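# Lift ring off stake, lay it flat in blue tray

## Task

Remove the ring from the stake it sits on and set it down so it rests flat on the bottom of the blue tray.

## Robot and tools

Robot: two arms, left_arm and right_arm, mounted on opposite sides of a table. The left_arm base is at (-0.039, +0.453, +0.126) m on the +y side; the right_arm base is at (+0.048, -0.456, +0.122) m on the -y side. The arm names do not match the sides of the camera pictures. Each arm ends in a two-finger gripper. The fingers point along the gripper's +x axis and close along its y axis. The reported hand point lies between the fingers, 3 to 4 cm behind the tips. Only the outer 1.5 cm of each finger's inner face is flat.

Frames: the scene frame has its origin at the table centre, +z up, and the table surface at z = +0.020 m. Every hand pose, velocity, target and offset for an arm is given in that arm's own base frame. Fixed cameras use the scene frame. Rotations happen about the Hand target's position.

Row layout (used by execute_actions and move): one flat list of 14 numbers, each between -1 and 1, covering both arms even if only one moves. The order is left_arm dx, dy, dz, rx, ry, rz, opening, then right_arm dx, dy, dz, rx, ry, rz, opening. The six pose numbers are an offset from that arm's Hand target as it stood when the action or move began, not a pose. A value of 1.0 equals 0.6 m or 180 degrees. rx, ry, rz together form one rotation vector. Sending the same offset twice moves the arm twice. Six zeros for an arm means stay at (or go back to) its Hand target. The opening is absolute: +1 is fully open (0.080 m), -1 fully closed, and empty fingers touch near -0.78. A 0 opening is a real command, so repeat the current opening to leave a gripper unchanged.

execute_actions: actions is a list of actions. Each action is a table of up to 15 rows, each row one 1/30 s control step; if fewer than 15 rows are given, the last row repeats. All rows in an action count from the action's start pose. cameras chooses the images: ["all"], a list of names, or []. With an empty actions list all images come back by default.

move: target is one 14-number row or a list of up to 15 rows. All rows count from the Hand targets at the start of the move. The gripper travels in a straight line and does not avoid obstacles. speed is in m/s, from 0.002 to 4.3, default 0.25; turning is capped at twice that in rad/s. It can be one number or one per target. blend is in metres and rounds the corners of a list; 0 means stop at each point. opening_speed is the rate of change of the opening per second on the -1..+1 scale, at least 0.2. grip_force is the per-pad force limit in newtons, 8 to 34, one value or one per arm; it persists. blocking=false returns after about 0.5 s while the motion continues. A whole move lasts at most 10 s. The result ends with a move: line: done, off_target, moving, held, blocked or fault, plus any limits (paced means the pose was clipped, held means steps were withheld).

wait: seconds from 0 to 10; the arms keep their last commands. stop: brakes a running move. zoom_image: camera is one of cam_head_left, cam_head_right, cam_high, cam_low, cam_left_wrist or cam_right_wrist. region is [x0, y0, x1, y1] in image pixels, at most 504 by 504, taken from the newest image of that camera. finished_scene: scene is the current scene's number. Call it only once the ring lies flat in the tray and the robot has let go.

Reading results: end_effector_position is in metres and end_effector_quat_wxyz is the orientation, both in the arm's base frame. Hand target is the last commanded pose after clipping, and the next offsets count from it. grip_measured shows the real opening on the command scale, with about 2 mm of error. grip_effort_n is the motor effort; negative means closing. External joint torques estimate outside loads. Tool commands lists the present commands. MOTOR HOT, TORQUE FAULT, OVER-SPEED FAULT and OVER-TEMPERATURE FAULT lines report trouble.

Behaviour to expect: each step, the controller limits orientation changes to 32 degrees from the measured orientation. Grippers often stop short or droop, especially at long reach. After each move, check the actual position and tilt, and send the missing distance as an offset. To grasp, command an opening about 0.08 below grip_measured at first contact. A fully open gripper needs at least 0.6 s to close.

Load limits in N m: waist 17.8, shoulder 22, elbow 22, wrist pitch 5.8, wrist yaw 5.78, wrist roll 5.42. Reaching one stops that arm for 10 s. Joint ranges in rad: waist -3.054..3.054, shoulder 0..3.142, elbow 0..2.356, wrist pitch -1.571..1.571, wrist yaw -1.571..1.571, wrist roll -3.142..3.142.

Things to avoid:
- Do not let the ring drop from any height or release it while it is still moving.
- Nothing may fall off the table or be left off it.
- Do not hit the stake, tray or table, and do not press hard into anything. Faster moves and targets set deeper past a contact press harder; to end a push, set the target back beyond the gripper.
- Keep the arms, grippers and wrist-camera cables apart; cable contact counts as touching.
- Do not route a path close past an arm's own base.
- Avoid sending far targets in one step, which can cause an over-speed fault.
- Avoid holding a stretched arm or a load for long, which heats the motors.
- Loose objects may occasionally get a small push.

Each tool is called after "Emit:" in YAML: its name, and indented under it one key for each argument.

## Session

Emit:
execute_actions:
  actions: []
  cameras: ["all"]

Scene clock: 0.00 s.
left_arm: end_effector_position=(+0.3501, +0.0041, +0.1421) grip_measured=+1.000 grip_effort_n=n/a end_effector_quat_wxyz=(+0.911, -0.193, +0.144, +0.334) | right_arm: end_effector_position=(+0.2285, +0.2154, +0.0280) grip_measured=+1.000 grip_effort_n=n/a end_effector_quat_wxyz=(+0.778, +0.002, +0.264, +0.570)
Joint positions: left_arm=[-0.319 1.409 0.662 0.106 -0.857 -0.795 0.08] | right_arm=[0.393 1.736 0.315 0.768 -0.833 -0.174 0.08]
Joint velocities: within noise
Joint torques (N m): no reading
External joint torques (N m): no reading
Heat: left arm: hottest wrist roll 33 °C (+0.0 °C/min); right arm: hottest wrist pitch 33 °C (+0.0 °C/min).
Hand target: left_arm +0.3507, +0.0041, +0.1443; +0.911, -0.195, +0.141, +0.334 | right_arm +0.2286, +0.2155, +0.0283; +0.778, +0.002, +0.264, +0.571
Tool commands: left_gripper/opening=+1.0 right_gripper/opening=+1.0

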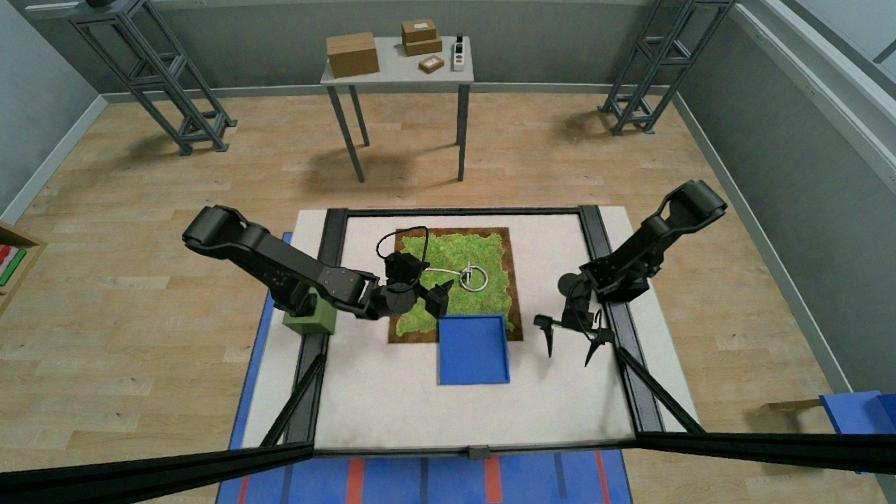

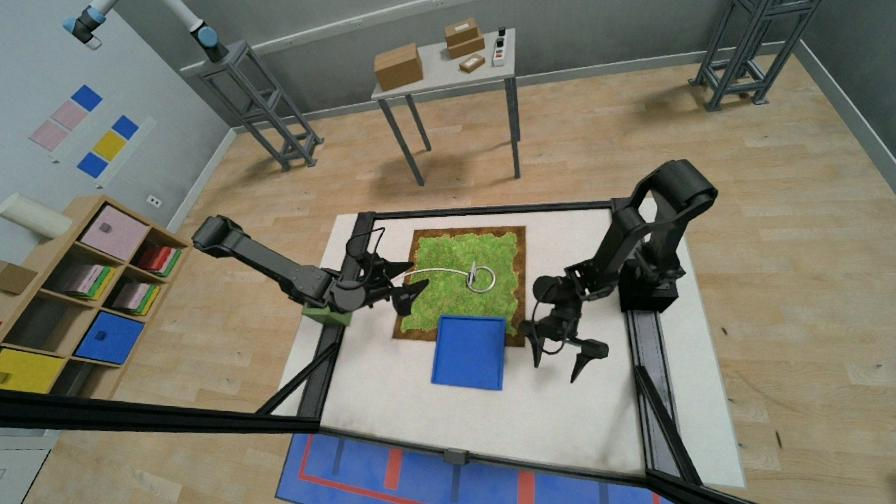

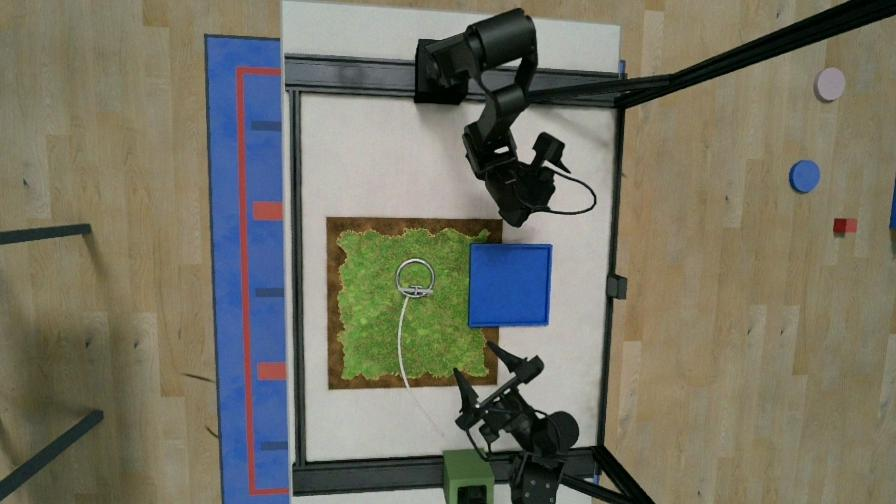

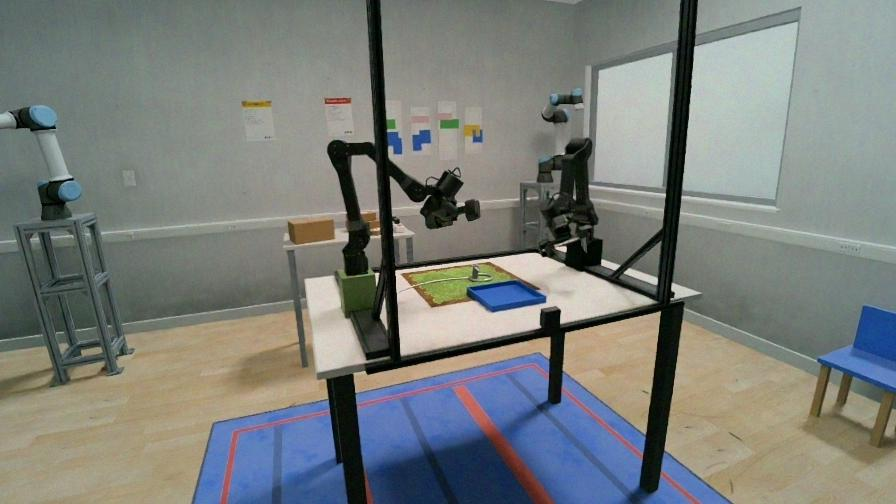

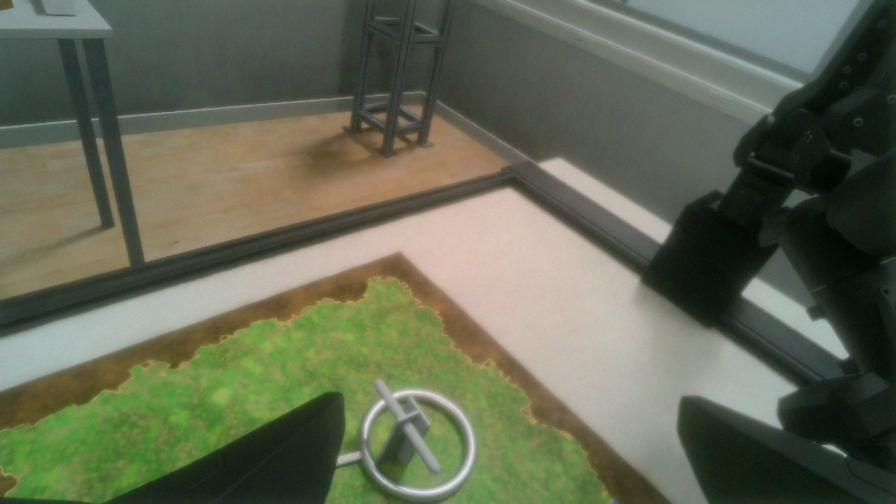

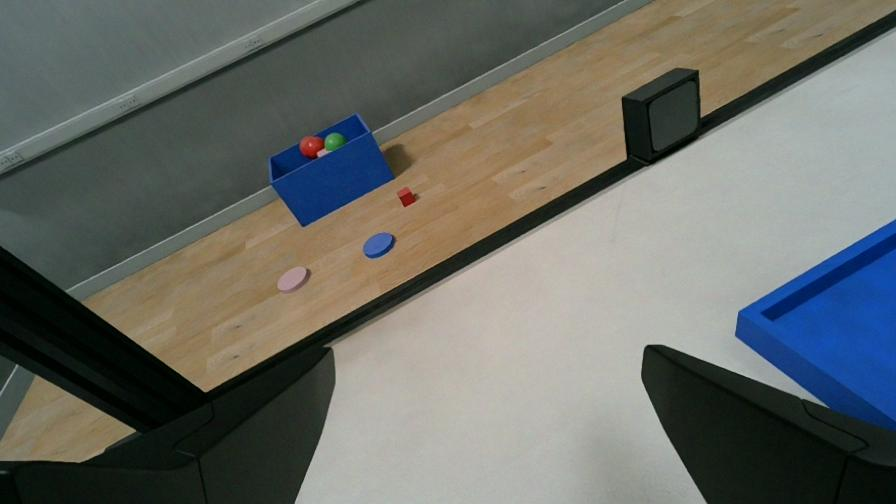

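Emit:
zoom_image:
  camera: "cam_high"
  region: [320, 210, 560, 350]

Emit:
zoom_image:
  camera: "cam_left_wrist"
  region: [260, 330, 560, 504]

Emit:
zoom_image:
  camera: "cam_low"
  region: [380, 240, 560, 320]

Emit:
zoom_image:
  camera: "cam_head_right"
  region: [390, 220, 570, 340]

Emit:
zoom_image:
  camera: "cam_head_left"
  region: [370, 220, 550, 340]

Scaled by 2.100 from the camera's 896x504 image, which has a finer 1280x720 frame.

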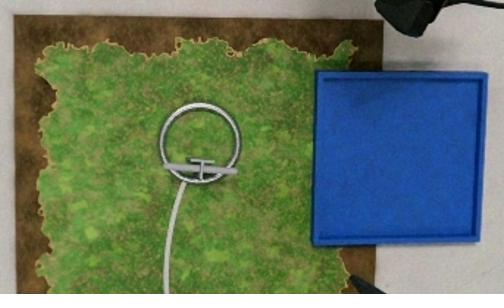

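Scaled by 1.680 from the camera's 896x504 image, which has a finer 1280x720 frame.

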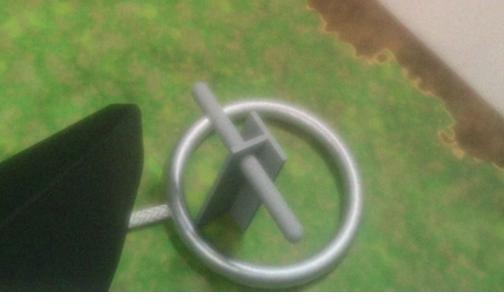

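Scaled by 2.800 from the camera's 896x504 image, which has a finer 1280x720 frame.

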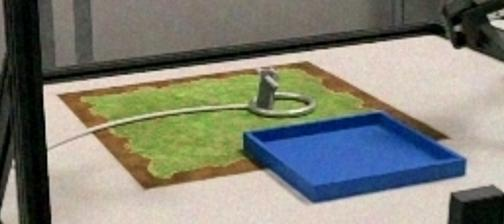

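Scaled by 2.800 from the camera's 896x504 image, which has a finer 1280x720 frame.

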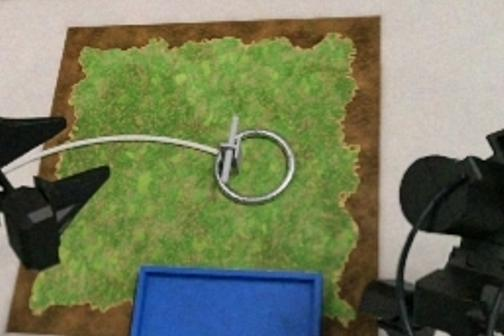

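Scaled by 2.800 from the camera's 896x504 image, which has a finer 1280x720 frame.

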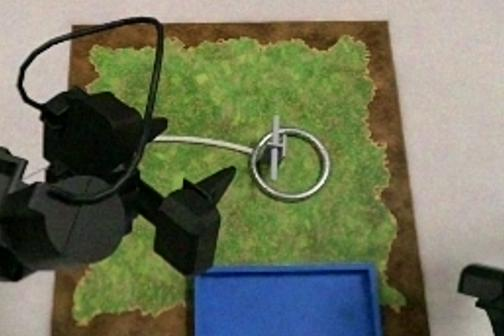

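Emit:
zoom_image:
  camera: "cam_high"
  region: [380, 245, 450, 315]

Emit:
zoom_image:
  camera: "cam_left_wrist"
  region: [330, 370, 500, 504]

Emit:
zoom_image:
  camera: "cam_low"
  region: [450, 250, 550, 320]

Emit:
zoom_image:
  camera: "cam_head_left"
  region: [440, 250, 500, 310]

Emit:
zoom_image:
  camera: "cam_head_right"
  region: [450, 250, 510, 310]

Scaled by 7.200 from the camera's 896x504 image, which has a finer 1280x720 frame.

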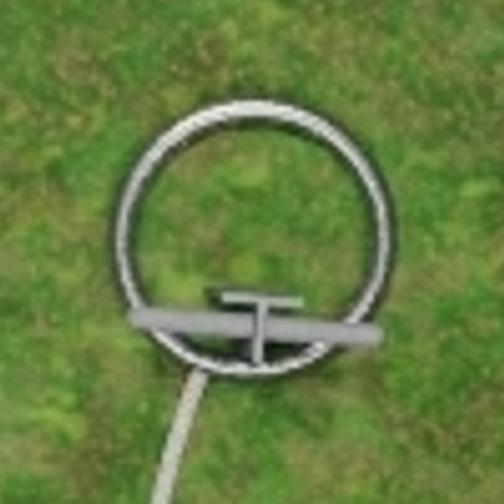

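Scaled by 2.965 from the camera's 896x504 image, which has a finer 1280x720 frame.

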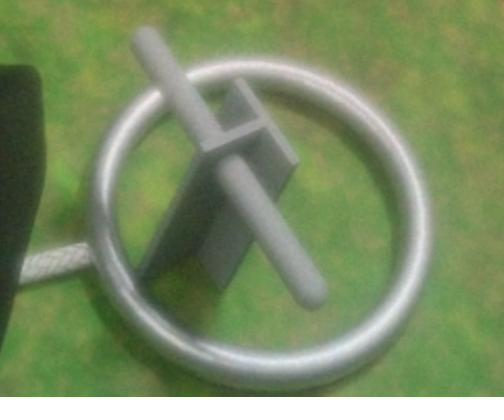

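Scaled by 5.040 from the camera's 896x504 image, which has a finer 1280x720 frame.

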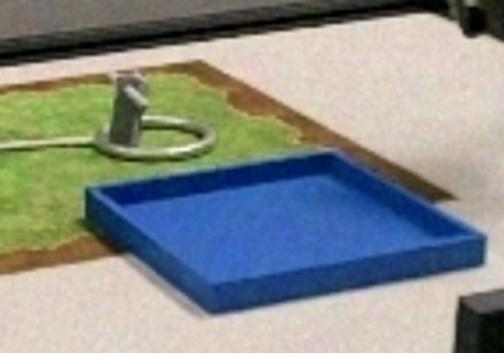

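Scaled by 8.400 from the camera's 896x504 image, which has a finer 1280x720 frame.

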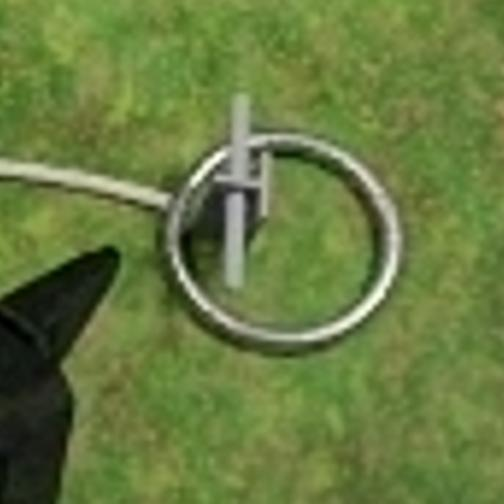

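Scaled by 8.400 from the camera's 896x504 image, which has a finer 1280x720 frame.

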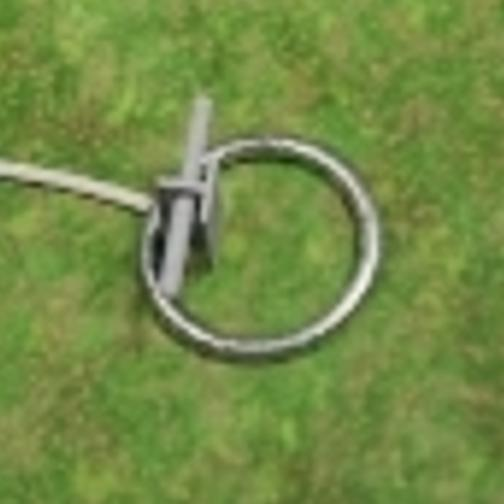

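Emit:
zoom_image:
  camera: "cam_high"
  region: [380, 350, 520, 490]

Emit:
zoom_image:
  camera: "cam_head_right"
  region: [290, 220, 480, 350]

Emit:
zoom_image:
  camera: "cam_low"
  region: [340, 230, 500, 330]

Scaled by 3.600 from the camera's 896x504 image, which has a finer 1280x720 frame.

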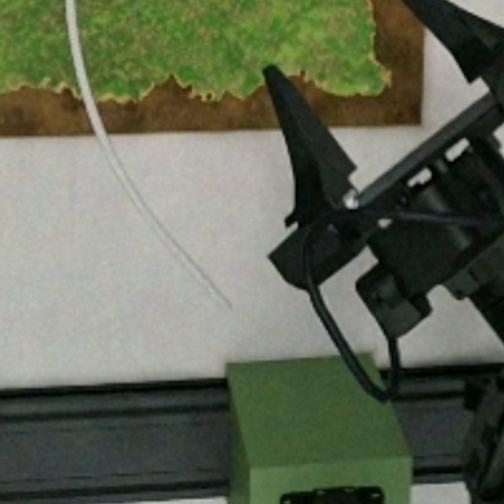

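Scaled by 2.653 from the camera's 896x504 image, which has a finer 1280x720 frame.

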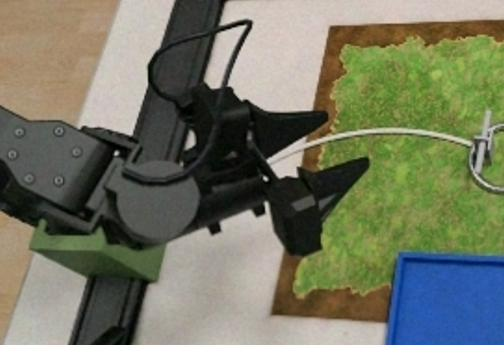

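Scaled by 3.150 from the camera's 896x504 image, which has a finer 1280x720 frame.

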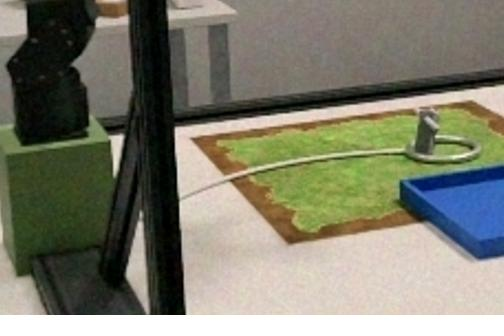

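Emit:
move:
  target: [-0.25, 0, 0.083, 0, 0, 0, 1, 0.319, -0.509, 0.07, -0.2828, 0.2537, -0.2809, 1]
  speed: 0.2
  cameras: ["cam_right_wrist", "cam_high", "cam_head_right"]

Scene clock: 329.37 s.
left_arm: end_effector_position=(+0.2001, +0.0045, +0.1894) grip_measured=+1.000 grip_effort_n=-0.7 end_effector_quat_wxyz=(+0.911, -0.191, +0.148, +0.334) | right_arm: end_effector_position=(+0.4187, -0.0888, +0.0743) grip_measured=+1.000 grip_effort_n=1.2 end_effector_quat_wxyz=(+0.711, -0.002, +0.703, +0.004)
Joint positions: left_arm=[-0.719 0.814 0.633 -0.95 -1.116 -1.363 0.08] | right_arm=[-0.211 2.198 1.859 -1.222 -0.006 -0.219 0.08]
Joint torques (N m): left_arm=[-0.33 -0.89 6.34 0.48 -0.99 -0.06] | right_arm=[-0.07 -8.08 7.26 0.11 0.12 0.2]
External joint torques (N m): left_arm=[-0.34 -0.01 0.47 -0.29 -0.48 -0.08] | right_arm=[-0.08 2.2 1.49 -0.26 0.14 0.2]
Heat: left arm: hottest elbow 39 °C (+0.0 °C/min); right arm: hottest wrist pitch 40 °C (+0.0 °C/min).
Hand target: left_arm +0.2007, +0.0041, +0.1942; +0.911, -0.195, +0.141, +0.334 | right_arm +0.4200, -0.0899, +0.0704; +0.708, +0.000, +0.706, +0.001
Off the commanded pose: left_arm 0.005 m, 1 deg | right_arm 0.004 m, 1 deg.
move: done
camera_calibration:
cam_right_wrist: T_world_to_cam=[[-0.011943, -0.999928, 0.00153346, -0.0727236], [-0.963654, 0.011919, 0.266889, 0.421796], [-0.266888, 0.00170972, -0.963726, 0.261667], [0, 0, 0, 1]] pos_world=[0.475432, -0.0781931, 0.139714]
Images, in order (width x height): cam_head_right 896x504, cam_high 896x504, cam_right_wrist 896x504.

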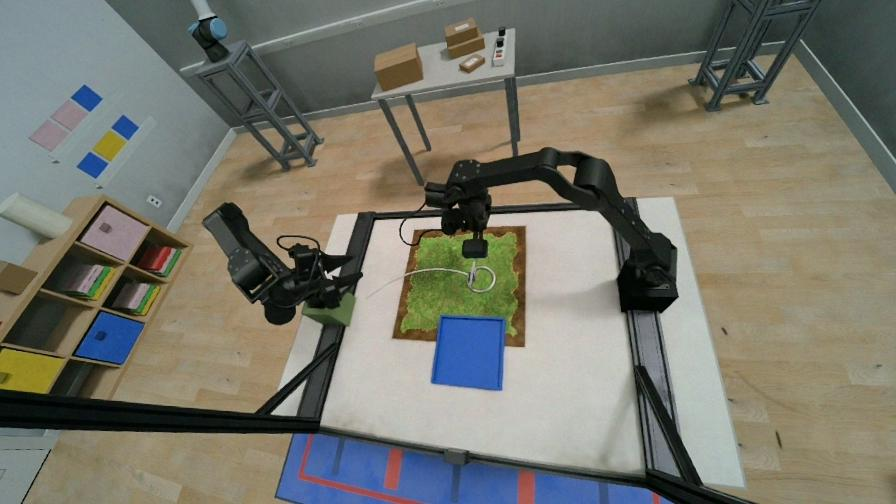

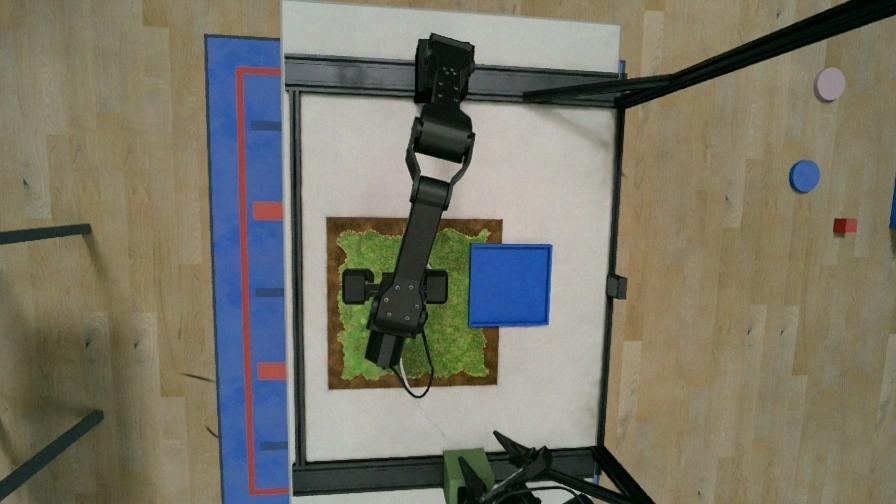

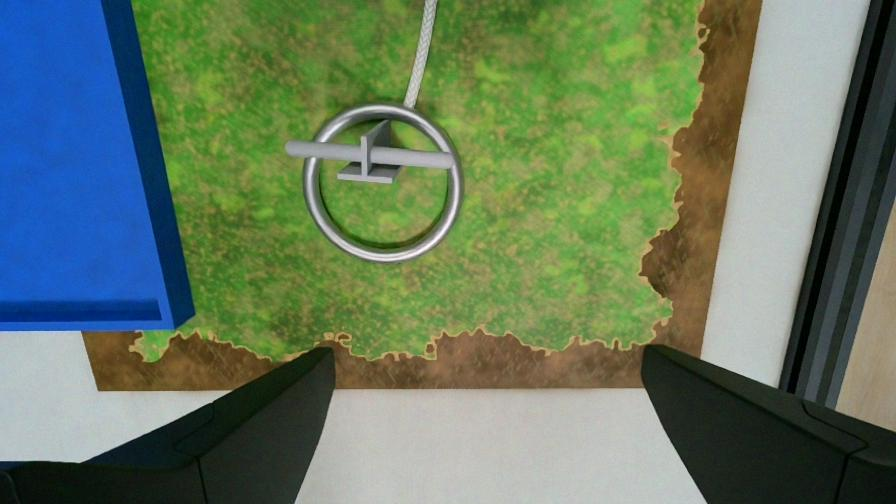

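Emit:
zoom_image:
  camera: "cam_right_wrist"
  region: [280, 80, 490, 280]

Scaled by 2.400 from the camera's 896x504 image, which has a finer 1280x720 frame.

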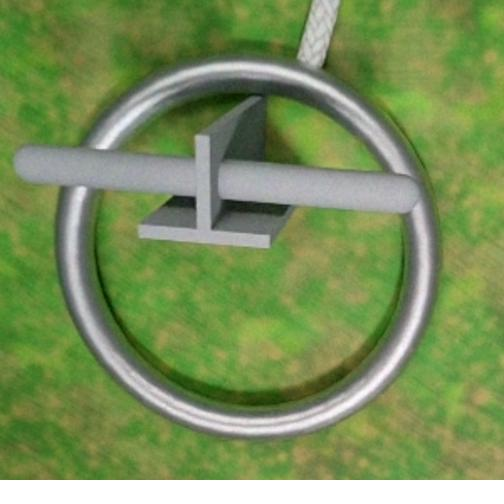

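Emit:
move:
  target: [0, 0, 0, 0, 0, 0, 1, -0.0153, 0.0818, -0.0673, 0, 0, -0.5, 0.0]
  speed: 0.2
  cameras: ["cam_right_wrist", "cam_high", "cam_low", "cam_head_right"]

Scene clock: 480.80 s.
left_arm: end_effector_position=(+0.2000, +0.0044, +0.1894) grip_measured=+1.000 grip_effort_n=-0.7 end_effector_quat_wxyz=(+0.911, -0.191, +0.148, +0.334) | right_arm: end_effector_position=(+0.4119, -0.0409, +0.0264) grip_measured=+0.004 grip_effort_n=-15.6 end_effector_quat_wxyz=(+0.499, +0.498, +0.504, -0.499)
Joint positions: left_arm=[-0.72 0.814 0.633 -0.95 -1.116 -1.364 0.08] | right_arm=[-0.1 2.194 1.659 -1.043 -0.004 1.464 0.035]
Joint torques (N m): left_arm=[-0.35 -0.86 6.26 0.44 -1.01 -0.07] | right_arm=[0.17 -11.17 4.72 0.35 0.24 0.21]
External joint torques (N m): left_arm=[-0.34 0.01 0.4 -0.33 -0.49 -0.08] | right_arm=[0.29 -1.24 -0.75 0.06 0.18 0.21]
Heat: left arm: hottest elbow 44 °C (+1.0 °C/min); right arm: hottest shoulder 39 °C (+2.0 °C/min).
Hand target: left_arm +0.2007, +0.0040, +0.1941; +0.911, -0.195, +0.141, +0.334 | right_arm +0.4109, -0.0409, +0.0302; +0.501, +0.500, +0.499, -0.500
Off the commanded pose: left_arm 0.005 m, 1 deg | right_arm 0.004 m, 1 deg.
move: done
camera_calibration:
cam_right_wrist: T_world_to_cam=[[-0.999845, 0.0131332, 0.0117247, 0.42316], [0.0159018, 0.959485, 0.281311, 0.0623242], [-0.00755514, 0.281454, -0.959545, 0.118177], [0, 0, 0, 1]] pos_world=[0.422996, -0.0986179, 0.0909023]
Images, in order (width x height): cam_head_right 896x504, cam_high 896x504, cam_low 896x504, cam_right_wrist 896x504.

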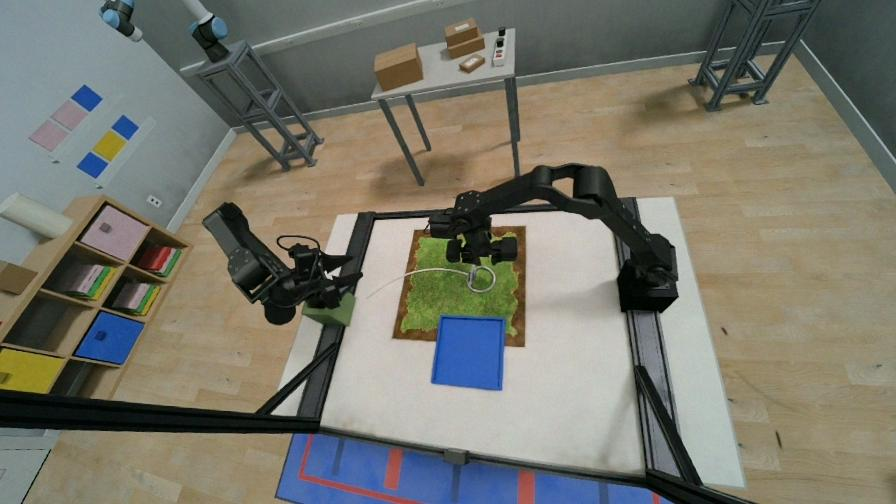

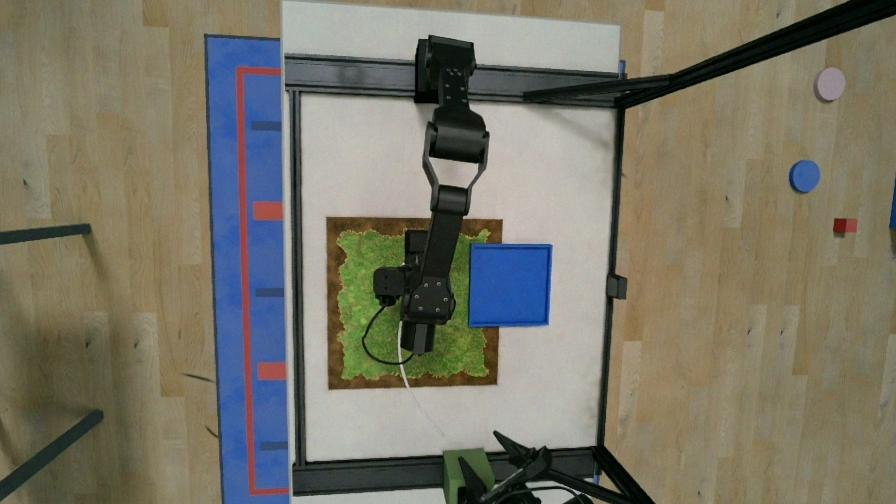

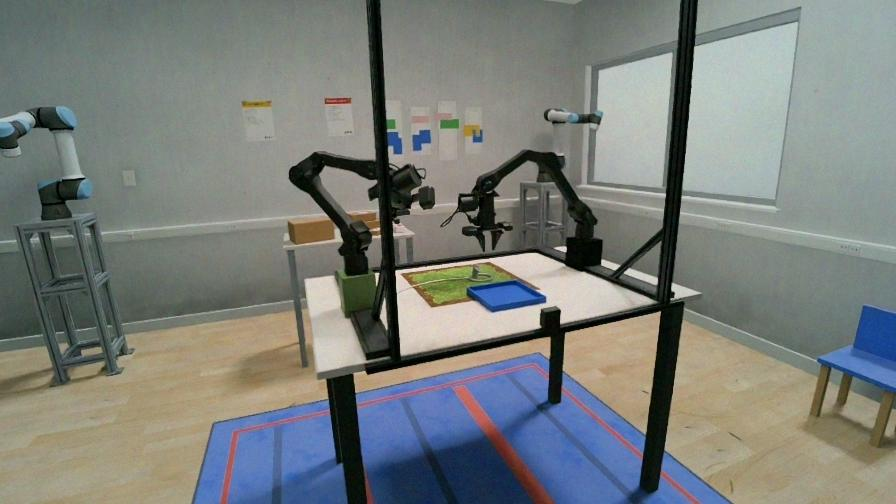

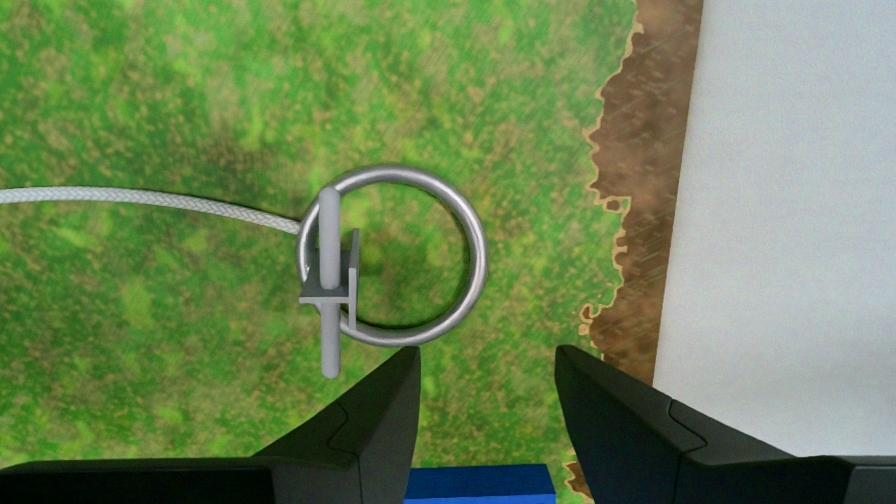

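Emit:
zoom_image:
  camera: "cam_right_wrist"
  region: [270, 150, 510, 390]

Emit:
zoom_image:
  camera: "cam_low"
  region: [440, 220, 540, 310]

Scaled by 2.100 from the camera's 896x504 image, which has a finer 1280x720 frame.

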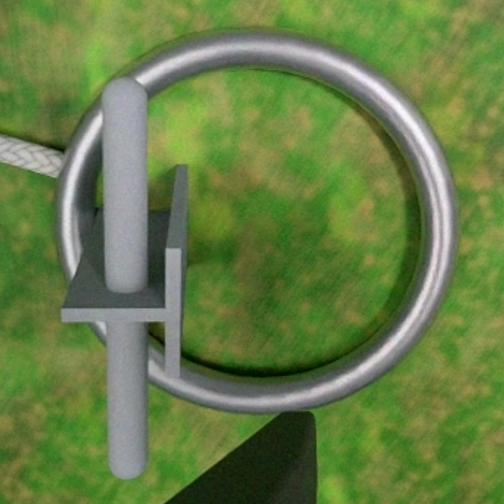

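Scaled by 5.040 from the camera's 896x504 image, which has a finer 1280x720 frame.

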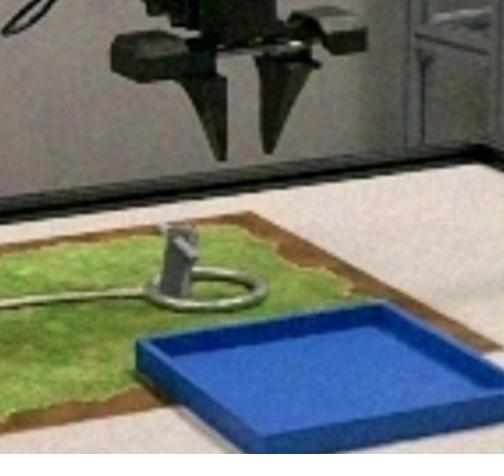

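Emit:
move:
  target: [0, 0, 0, 0, 0, 0, 1, -0.004, 0.0018, -0.1337, 0, 0, 0, 0.0]
  speed: 0.12
  cameras: ["cam_right_wrist", "cam_low", "cam_head_right"]

Emit:
zoom_image:
  camera: "cam_low"
  region: [440, 220, 540, 310]

Scene clock: 581.67 s.
left_arm: end_effector_position=(+0.2000, +0.0044, +0.1894) grip_measured=+1.000 grip_effort_n=-0.7 end_effector_quat_wxyz=(+0.911, -0.191, +0.148, +0.334) | right_arm: end_effector_position=(+0.4116, -0.0401, -0.0439) grip_measured=+0.003 grip_effort_n=-16.0 end_effector_quat_wxyz=(+0.505, +0.503, +0.498, -0.494)
Joint positions: left_arm=[-0.72 0.814 0.633 -0.95 -1.116 -1.364 0.08] | right_arm=[-0.098 2.285 1.51 -0.779 -0.004 1.466 0.035]
Joint torques (N m): left_arm=[-0.31 -0.94 6.29 0.46 -1 -0.09] | right_arm=[0.18 -8.11 4.58 0.41 0.24 0.22]
External joint torques (N m): left_arm=[-0.3 -0.07 0.41 -0.32 -0.48 -0.1] | right_arm=[0.24 1.86 -0.37 0.09 0.19 0.22]
Heat: left arm: hottest elbow 46 °C (+1.0 °C/min); right arm: hottest shoulder 53 °C (+5.0 °C/min). Fold the right arm in close to its base, or ease its load, before you think long.
Hand target: left_arm +0.2007, +0.0040, +0.1941; +0.911, -0.195, +0.141, +0.334 | right_arm +0.4084, -0.0396, -0.0502; +0.501, +0.499, +0.500, -0.500
Off the commanded pose: left_arm 0.005 m, 1 deg | right_arm 0.007 m, 1 deg.
MOTOR HOT: joint 2 (shoulder) of the right arm reports 53 °C; the controller stops that arm at 95 °C. To cool a motor, set the load down, stop pushing, or move to a pose that needs little force.
move: done
camera_calibration:
cam_right_wrist: T_world_to_cam=[[-0.999839, 0.0135252, -0.0117834, 0.42272], [0.00969635, 0.960148, 0.279325, 0.0838254], [0.0150917, 0.279165, -0.960124, 0.040904], [0, 0, 0, 1]] pos_world=[0.421222, -0.0976211, 0.0208395]
Images, in order (width x height): cam_head_right 896x504, cam_low 896x504, cam_right_wrist 896x504.

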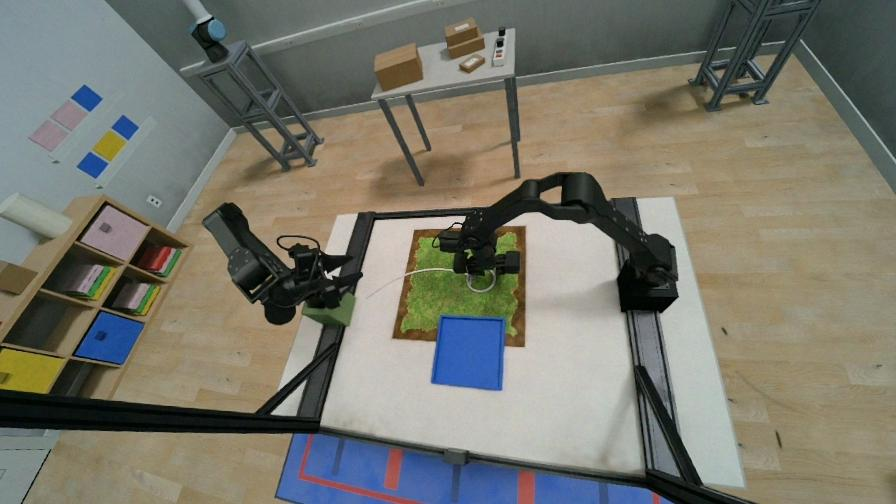

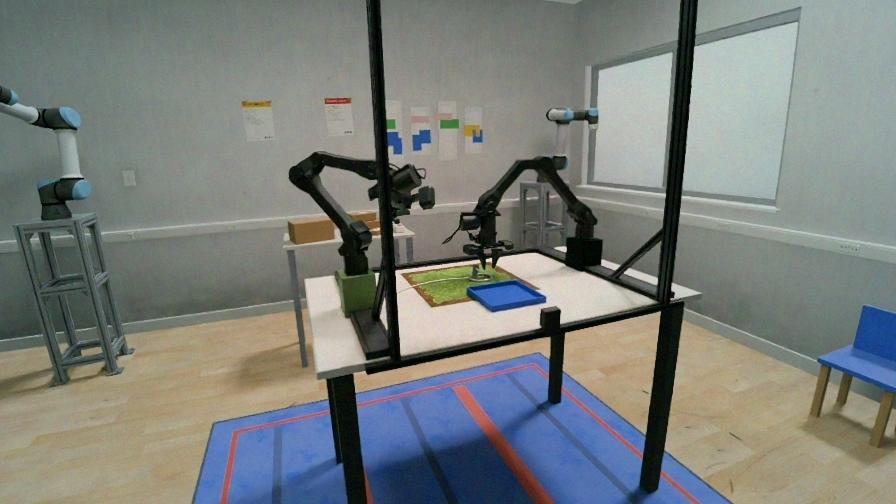

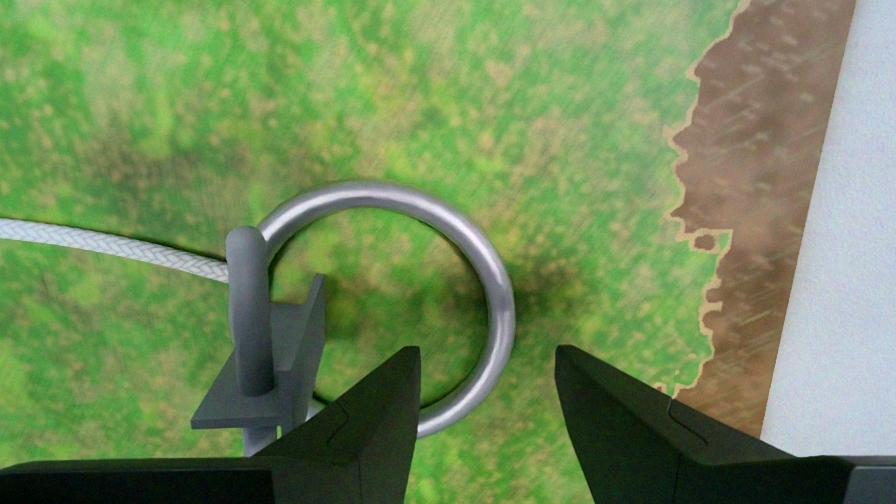

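Scaled by 5.040 from the camera's 896x504 image, which has a finer 1280x720 frame.

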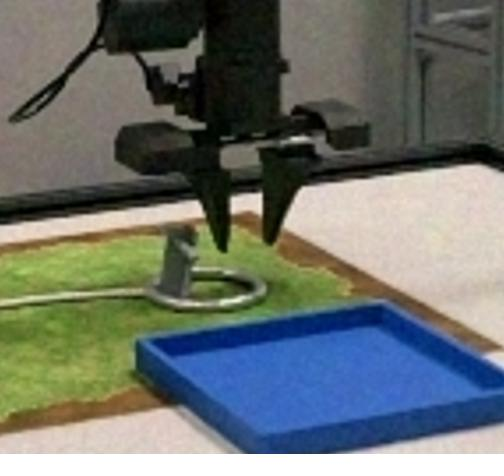

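Emit:
move:
  target: [0, 0, 0, 0, 0, 0, 1, -0.0083, 0.0, -0.04, 0, 0, 0, 0.0]
  speed: 0.08
  cameras: ["cam_right_wrist", "cam_low"]

Emit:
zoom_image:
  camera: "cam_low"
  region: [440, 220, 540, 310]

Scene clock: 613.40 s.
left_arm: end_effector_position=(+0.2000, +0.0044, +0.1894) grip_measured=+1.000 grip_effort_n=-0.7 end_effector_quat_wxyz=(+0.911, -0.191, +0.148, +0.334) | right_arm: end_effector_position=(+0.4078, -0.0397, -0.0673) grip_measured=+0.003 grip_effort_n=-16.0 end_effector_quat_wxyz=(+0.506, +0.504, +0.497, -0.493)
Joint positions: left_arm=[-0.72 0.814 0.633 -0.95 -1.116 -1.364 0.08] | right_arm=[-0.098 2.32 1.463 -0.694 -0.004 1.466 0.035]
Joint torques (N m): left_arm=[-0.34 -0.84 6.27 0.45 -1 -0.09] | right_arm=[0.04 -7.9 4.17 0.44 0.25 0.18]
External joint torques (N m): left_arm=[-0.35 0.03 0.41 -0.33 -0.48 -0.11] | right_arm=[0.03 2.15 -0.64 0.1 0.2 0.18]
Heat: left arm: hottest elbow 46 °C (+1.0 °C/min); right arm: hottest shoulder 44 °C (-7.1 °C/min).
Hand target: left_arm +0.2007, +0.0040, +0.1941; +0.911, -0.195, +0.141, +0.334 | right_arm +0.4035, -0.0396, -0.0742; +0.501, +0.500, +0.500, -0.500
Off the commanded pose: left_arm 0.005 m, 1 deg | right_arm 0.008 m, 1 deg.
MOTOR HOT: cleared for the motors of the right arm.
move: done
camera_calibration:
cam_right_wrist: T_world_to_cam=[[-0.999803, 0.0135513, -0.0144787, 0.418426], [0.00897215, 0.960207, 0.279146, 0.0903909], [0.0176854, 0.278962, -0.960139, 0.0174118], [0, 0, 0, 1]] pos_world=[0.417225, -0.0973214, -0.00245624]
Images, in order (width x height): cam_low 896x504, cam_right_wrist 896x504.

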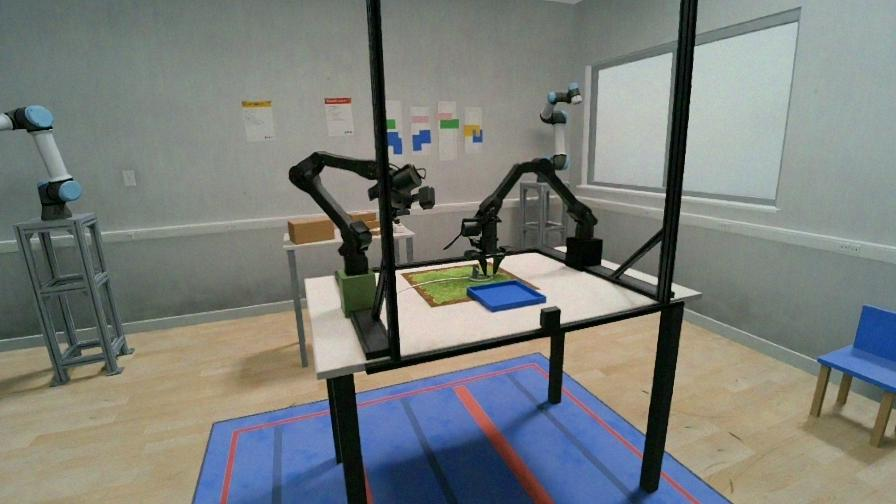

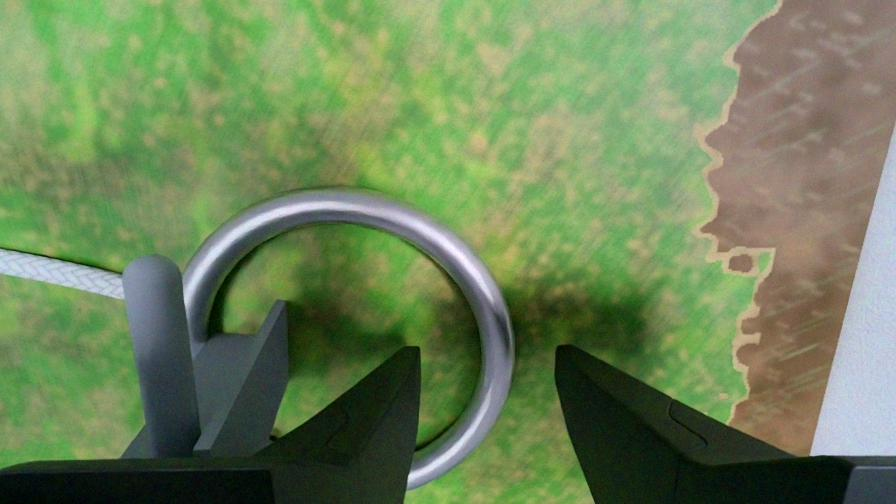

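Scaled by 5.040 from the camera's 896x504 image, which has a finer 1280x720 frame.

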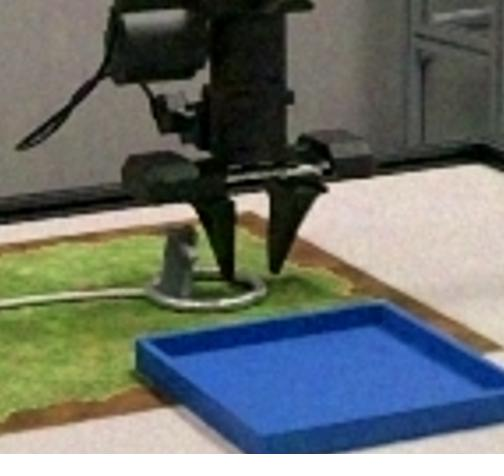

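Emit:
move:
  target: [0, 0, 0, 0, 0, 0, 1, -0.0025, 0.0, -0.01, 0, 0, 0, 0.0]
  speed: 0.05
  cameras: ["cam_right_wrist", "cam_low"]

Emit:
zoom_image:
  camera: "cam_low"
  region: [460, 250, 520, 290]

Scene clock: 639.10 s.
left_arm: end_effector_position=(+0.2000, +0.0044, +0.1894) grip_measured=+1.000 grip_effort_n=-0.7 end_effector_quat_wxyz=(+0.911, -0.191, +0.148, +0.334) | right_arm: end_effector_position=(+0.4069, -0.0396, -0.0729) grip_measured=+0.003 grip_effort_n=-15.6 end_effector_quat_wxyz=(+0.506, +0.504, +0.497, -0.493)
Joint positions: left_arm=[-0.72 0.814 0.633 -0.95 -1.116 -1.364 0.08] | right_arm=[-0.098 2.328 1.451 -0.673 -0.004 1.466 0.035]
Joint torques (N m): left_arm=[-0.33 -0.81 6.3 0.47 -0.98 -0.06] | right_arm=[0.04 -7.8 4.03 0.42 0.25 0.17]
External joint torques (N m): left_arm=[-0.33 0.09 0.42 -0.3 -0.46 -0.07] | right_arm=[0.04 2.17 -0.66 0.08 0.2 0.17]
Heat: left arm: hottest elbow 46 °C (+0.0 °C/min); right arm: hottest shoulder 41 °C (-12.2 °C/min).
Hand target: left_arm +0.2007, +0.0040, +0.1941; +0.911, -0.195, +0.141, +0.334 | right_arm +0.4020, -0.0396, -0.0802; +0.501, +0.500, +0.499, -0.500
Off the commanded pose: left_arm 0.005 m, 1 deg | right_arm 0.009 m, 1 deg.
move: off_target (right_arm)
camera_calibration:
cam_right_wrist: T_world_to_cam=[[-0.999779, 0.013569, -0.0160342, 0.417325], [0.00855869, 0.960263, 0.278964, 0.0919188], [0.0191824, 0.278765, -0.960168, 0.011453], [0, 0, 0, 1]] pos_world=[0.416226, -0.0971216, -0.00795377]
Images, in order (width x height): cam_low 896x504, cam_right_wrist 896x504.

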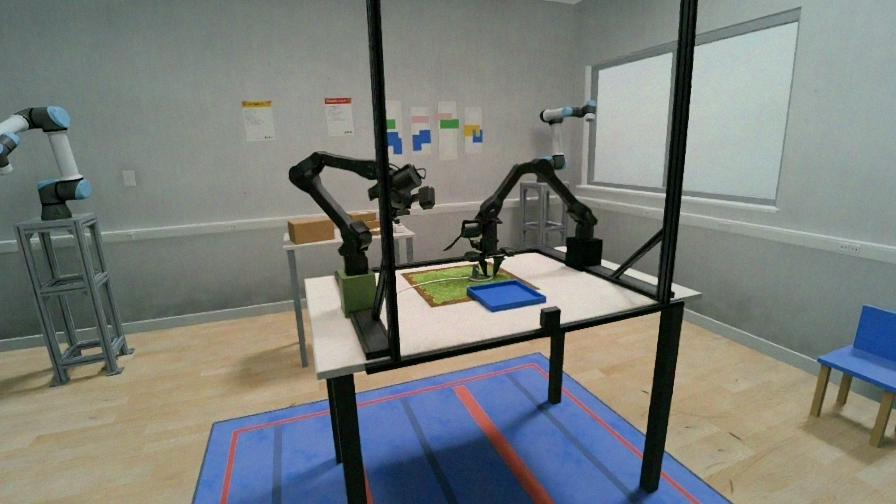

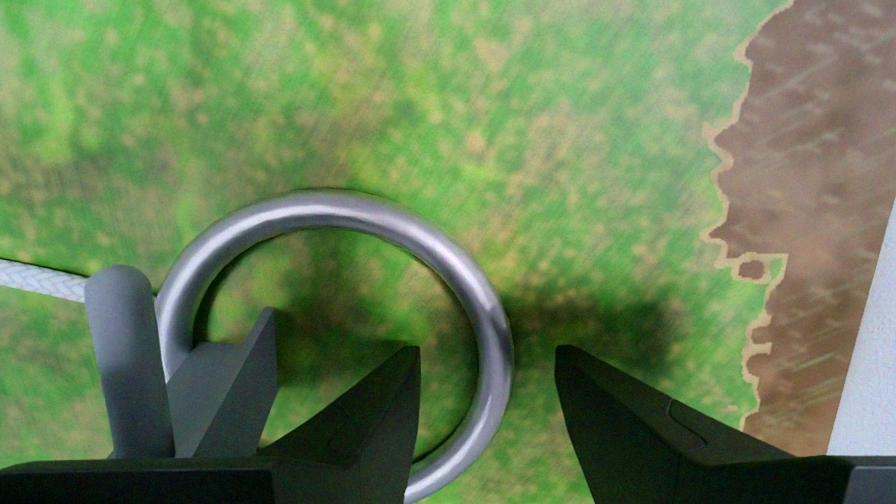

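Scaled by 8.400 from the camera's 896x504 image, which has a finer 1280x720 frame.

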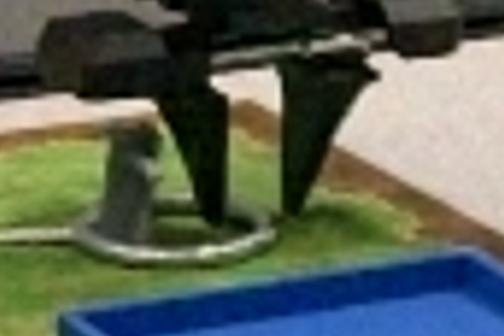

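Emit:
move:
  target: [0, 0, 0, 0, 0, 0, 1, -0.0017, 0.0, -0.01, 0, 0, 0, 0.0]
  speed: 0.05
  cameras: ["cam_right_wrist", "cam_low"]

Emit:
zoom_image:
  camera: "cam_low"
  region: [460, 250, 520, 290]

Scene clock: 648.33 s.
left_arm: end_effector_position=(+0.2000, +0.0044, +0.1894) grip_measured=+1.000 grip_effort_n=-0.7 end_effector_quat_wxyz=(+0.911, -0.191, +0.148, +0.334) | right_arm: end_effector_position=(+0.4063, -0.0396, -0.0773) grip_measured=+0.003 grip_effort_n=-15.6 end_effector_quat_wxyz=(+0.507, +0.505, +0.496, -0.492)
Joint positions: left_arm=[-0.72 0.814 0.633 -0.95 -1.116 -1.364 0.08] | right_arm=[-0.098 2.336 1.443 -0.656 -0.004 1.466 0.035]
Joint torques (N m): left_arm=[-0.34 -0.83 6.25 0.45 -1.01 -0.07] | right_arm=[0 -7.41 3.82 0.62 0.25 0.16]
External joint torques (N m): left_arm=[-0.33 0.01 0.43 -0.32 -0.5 -0.09] | right_arm=[0.06 2.63 -0.86 0.28 0.19 0.16]
Heat: left arm: hottest elbow 46 °C (+0.0 °C/min); right arm: hottest shoulder 42 °C (-8.1 °C/min).
Hand target: left_arm +0.2007, +0.0040, +0.1941; +0.911, -0.195, +0.141, +0.334 | right_arm +0.4009, -0.0396, -0.0862; +0.501, +0.499, +0.500, -0.500
Off the commanded pose: left_arm 0.005 m, 1 deg | right_arm 0.010 m, 1 deg.
move: off_target (right_arm)
camera_calibration:
cam_right_wrist: T_world_to_cam=[[-0.999748, 0.0135728, -0.0179048, 0.41652], [0.0080448, 0.960321, 0.27878, 0.0933685], [0.0209782, 0.278565, -0.960188, 0.00647865], [0, 0, 0, 1]] pos_world=[0.415528, -0.0971219, -0.0123508]
Images, in order (width x height): cam_low 896x504, cam_right_wrist 896x504.

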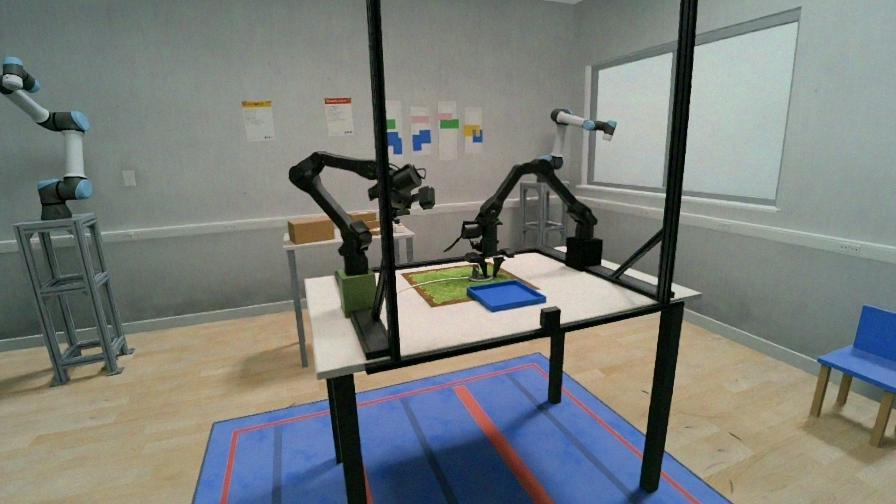

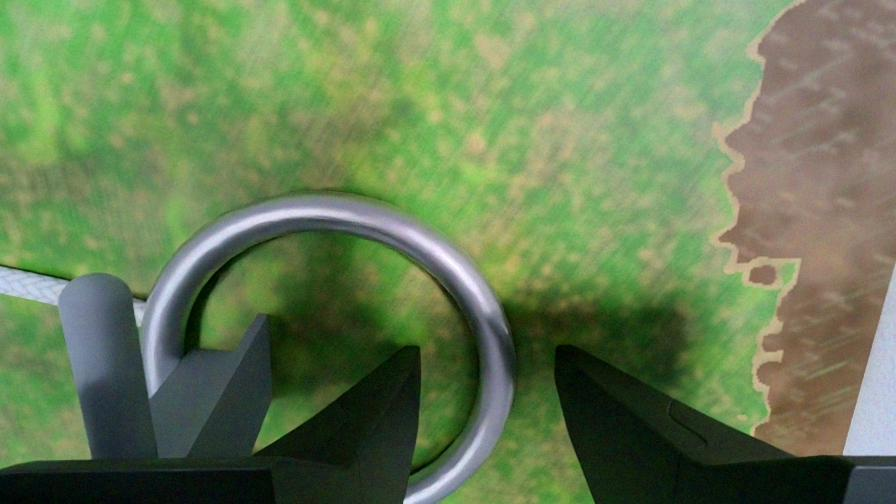

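Scaled by 8.400 from the camera's 896x504 image, which has a finer 1280x720 frame.

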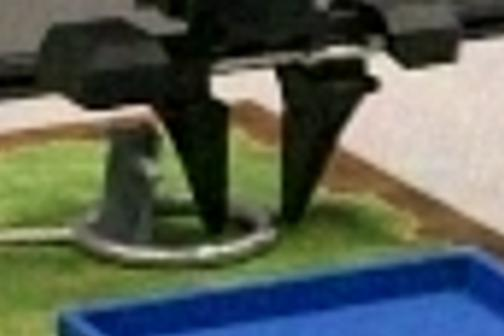

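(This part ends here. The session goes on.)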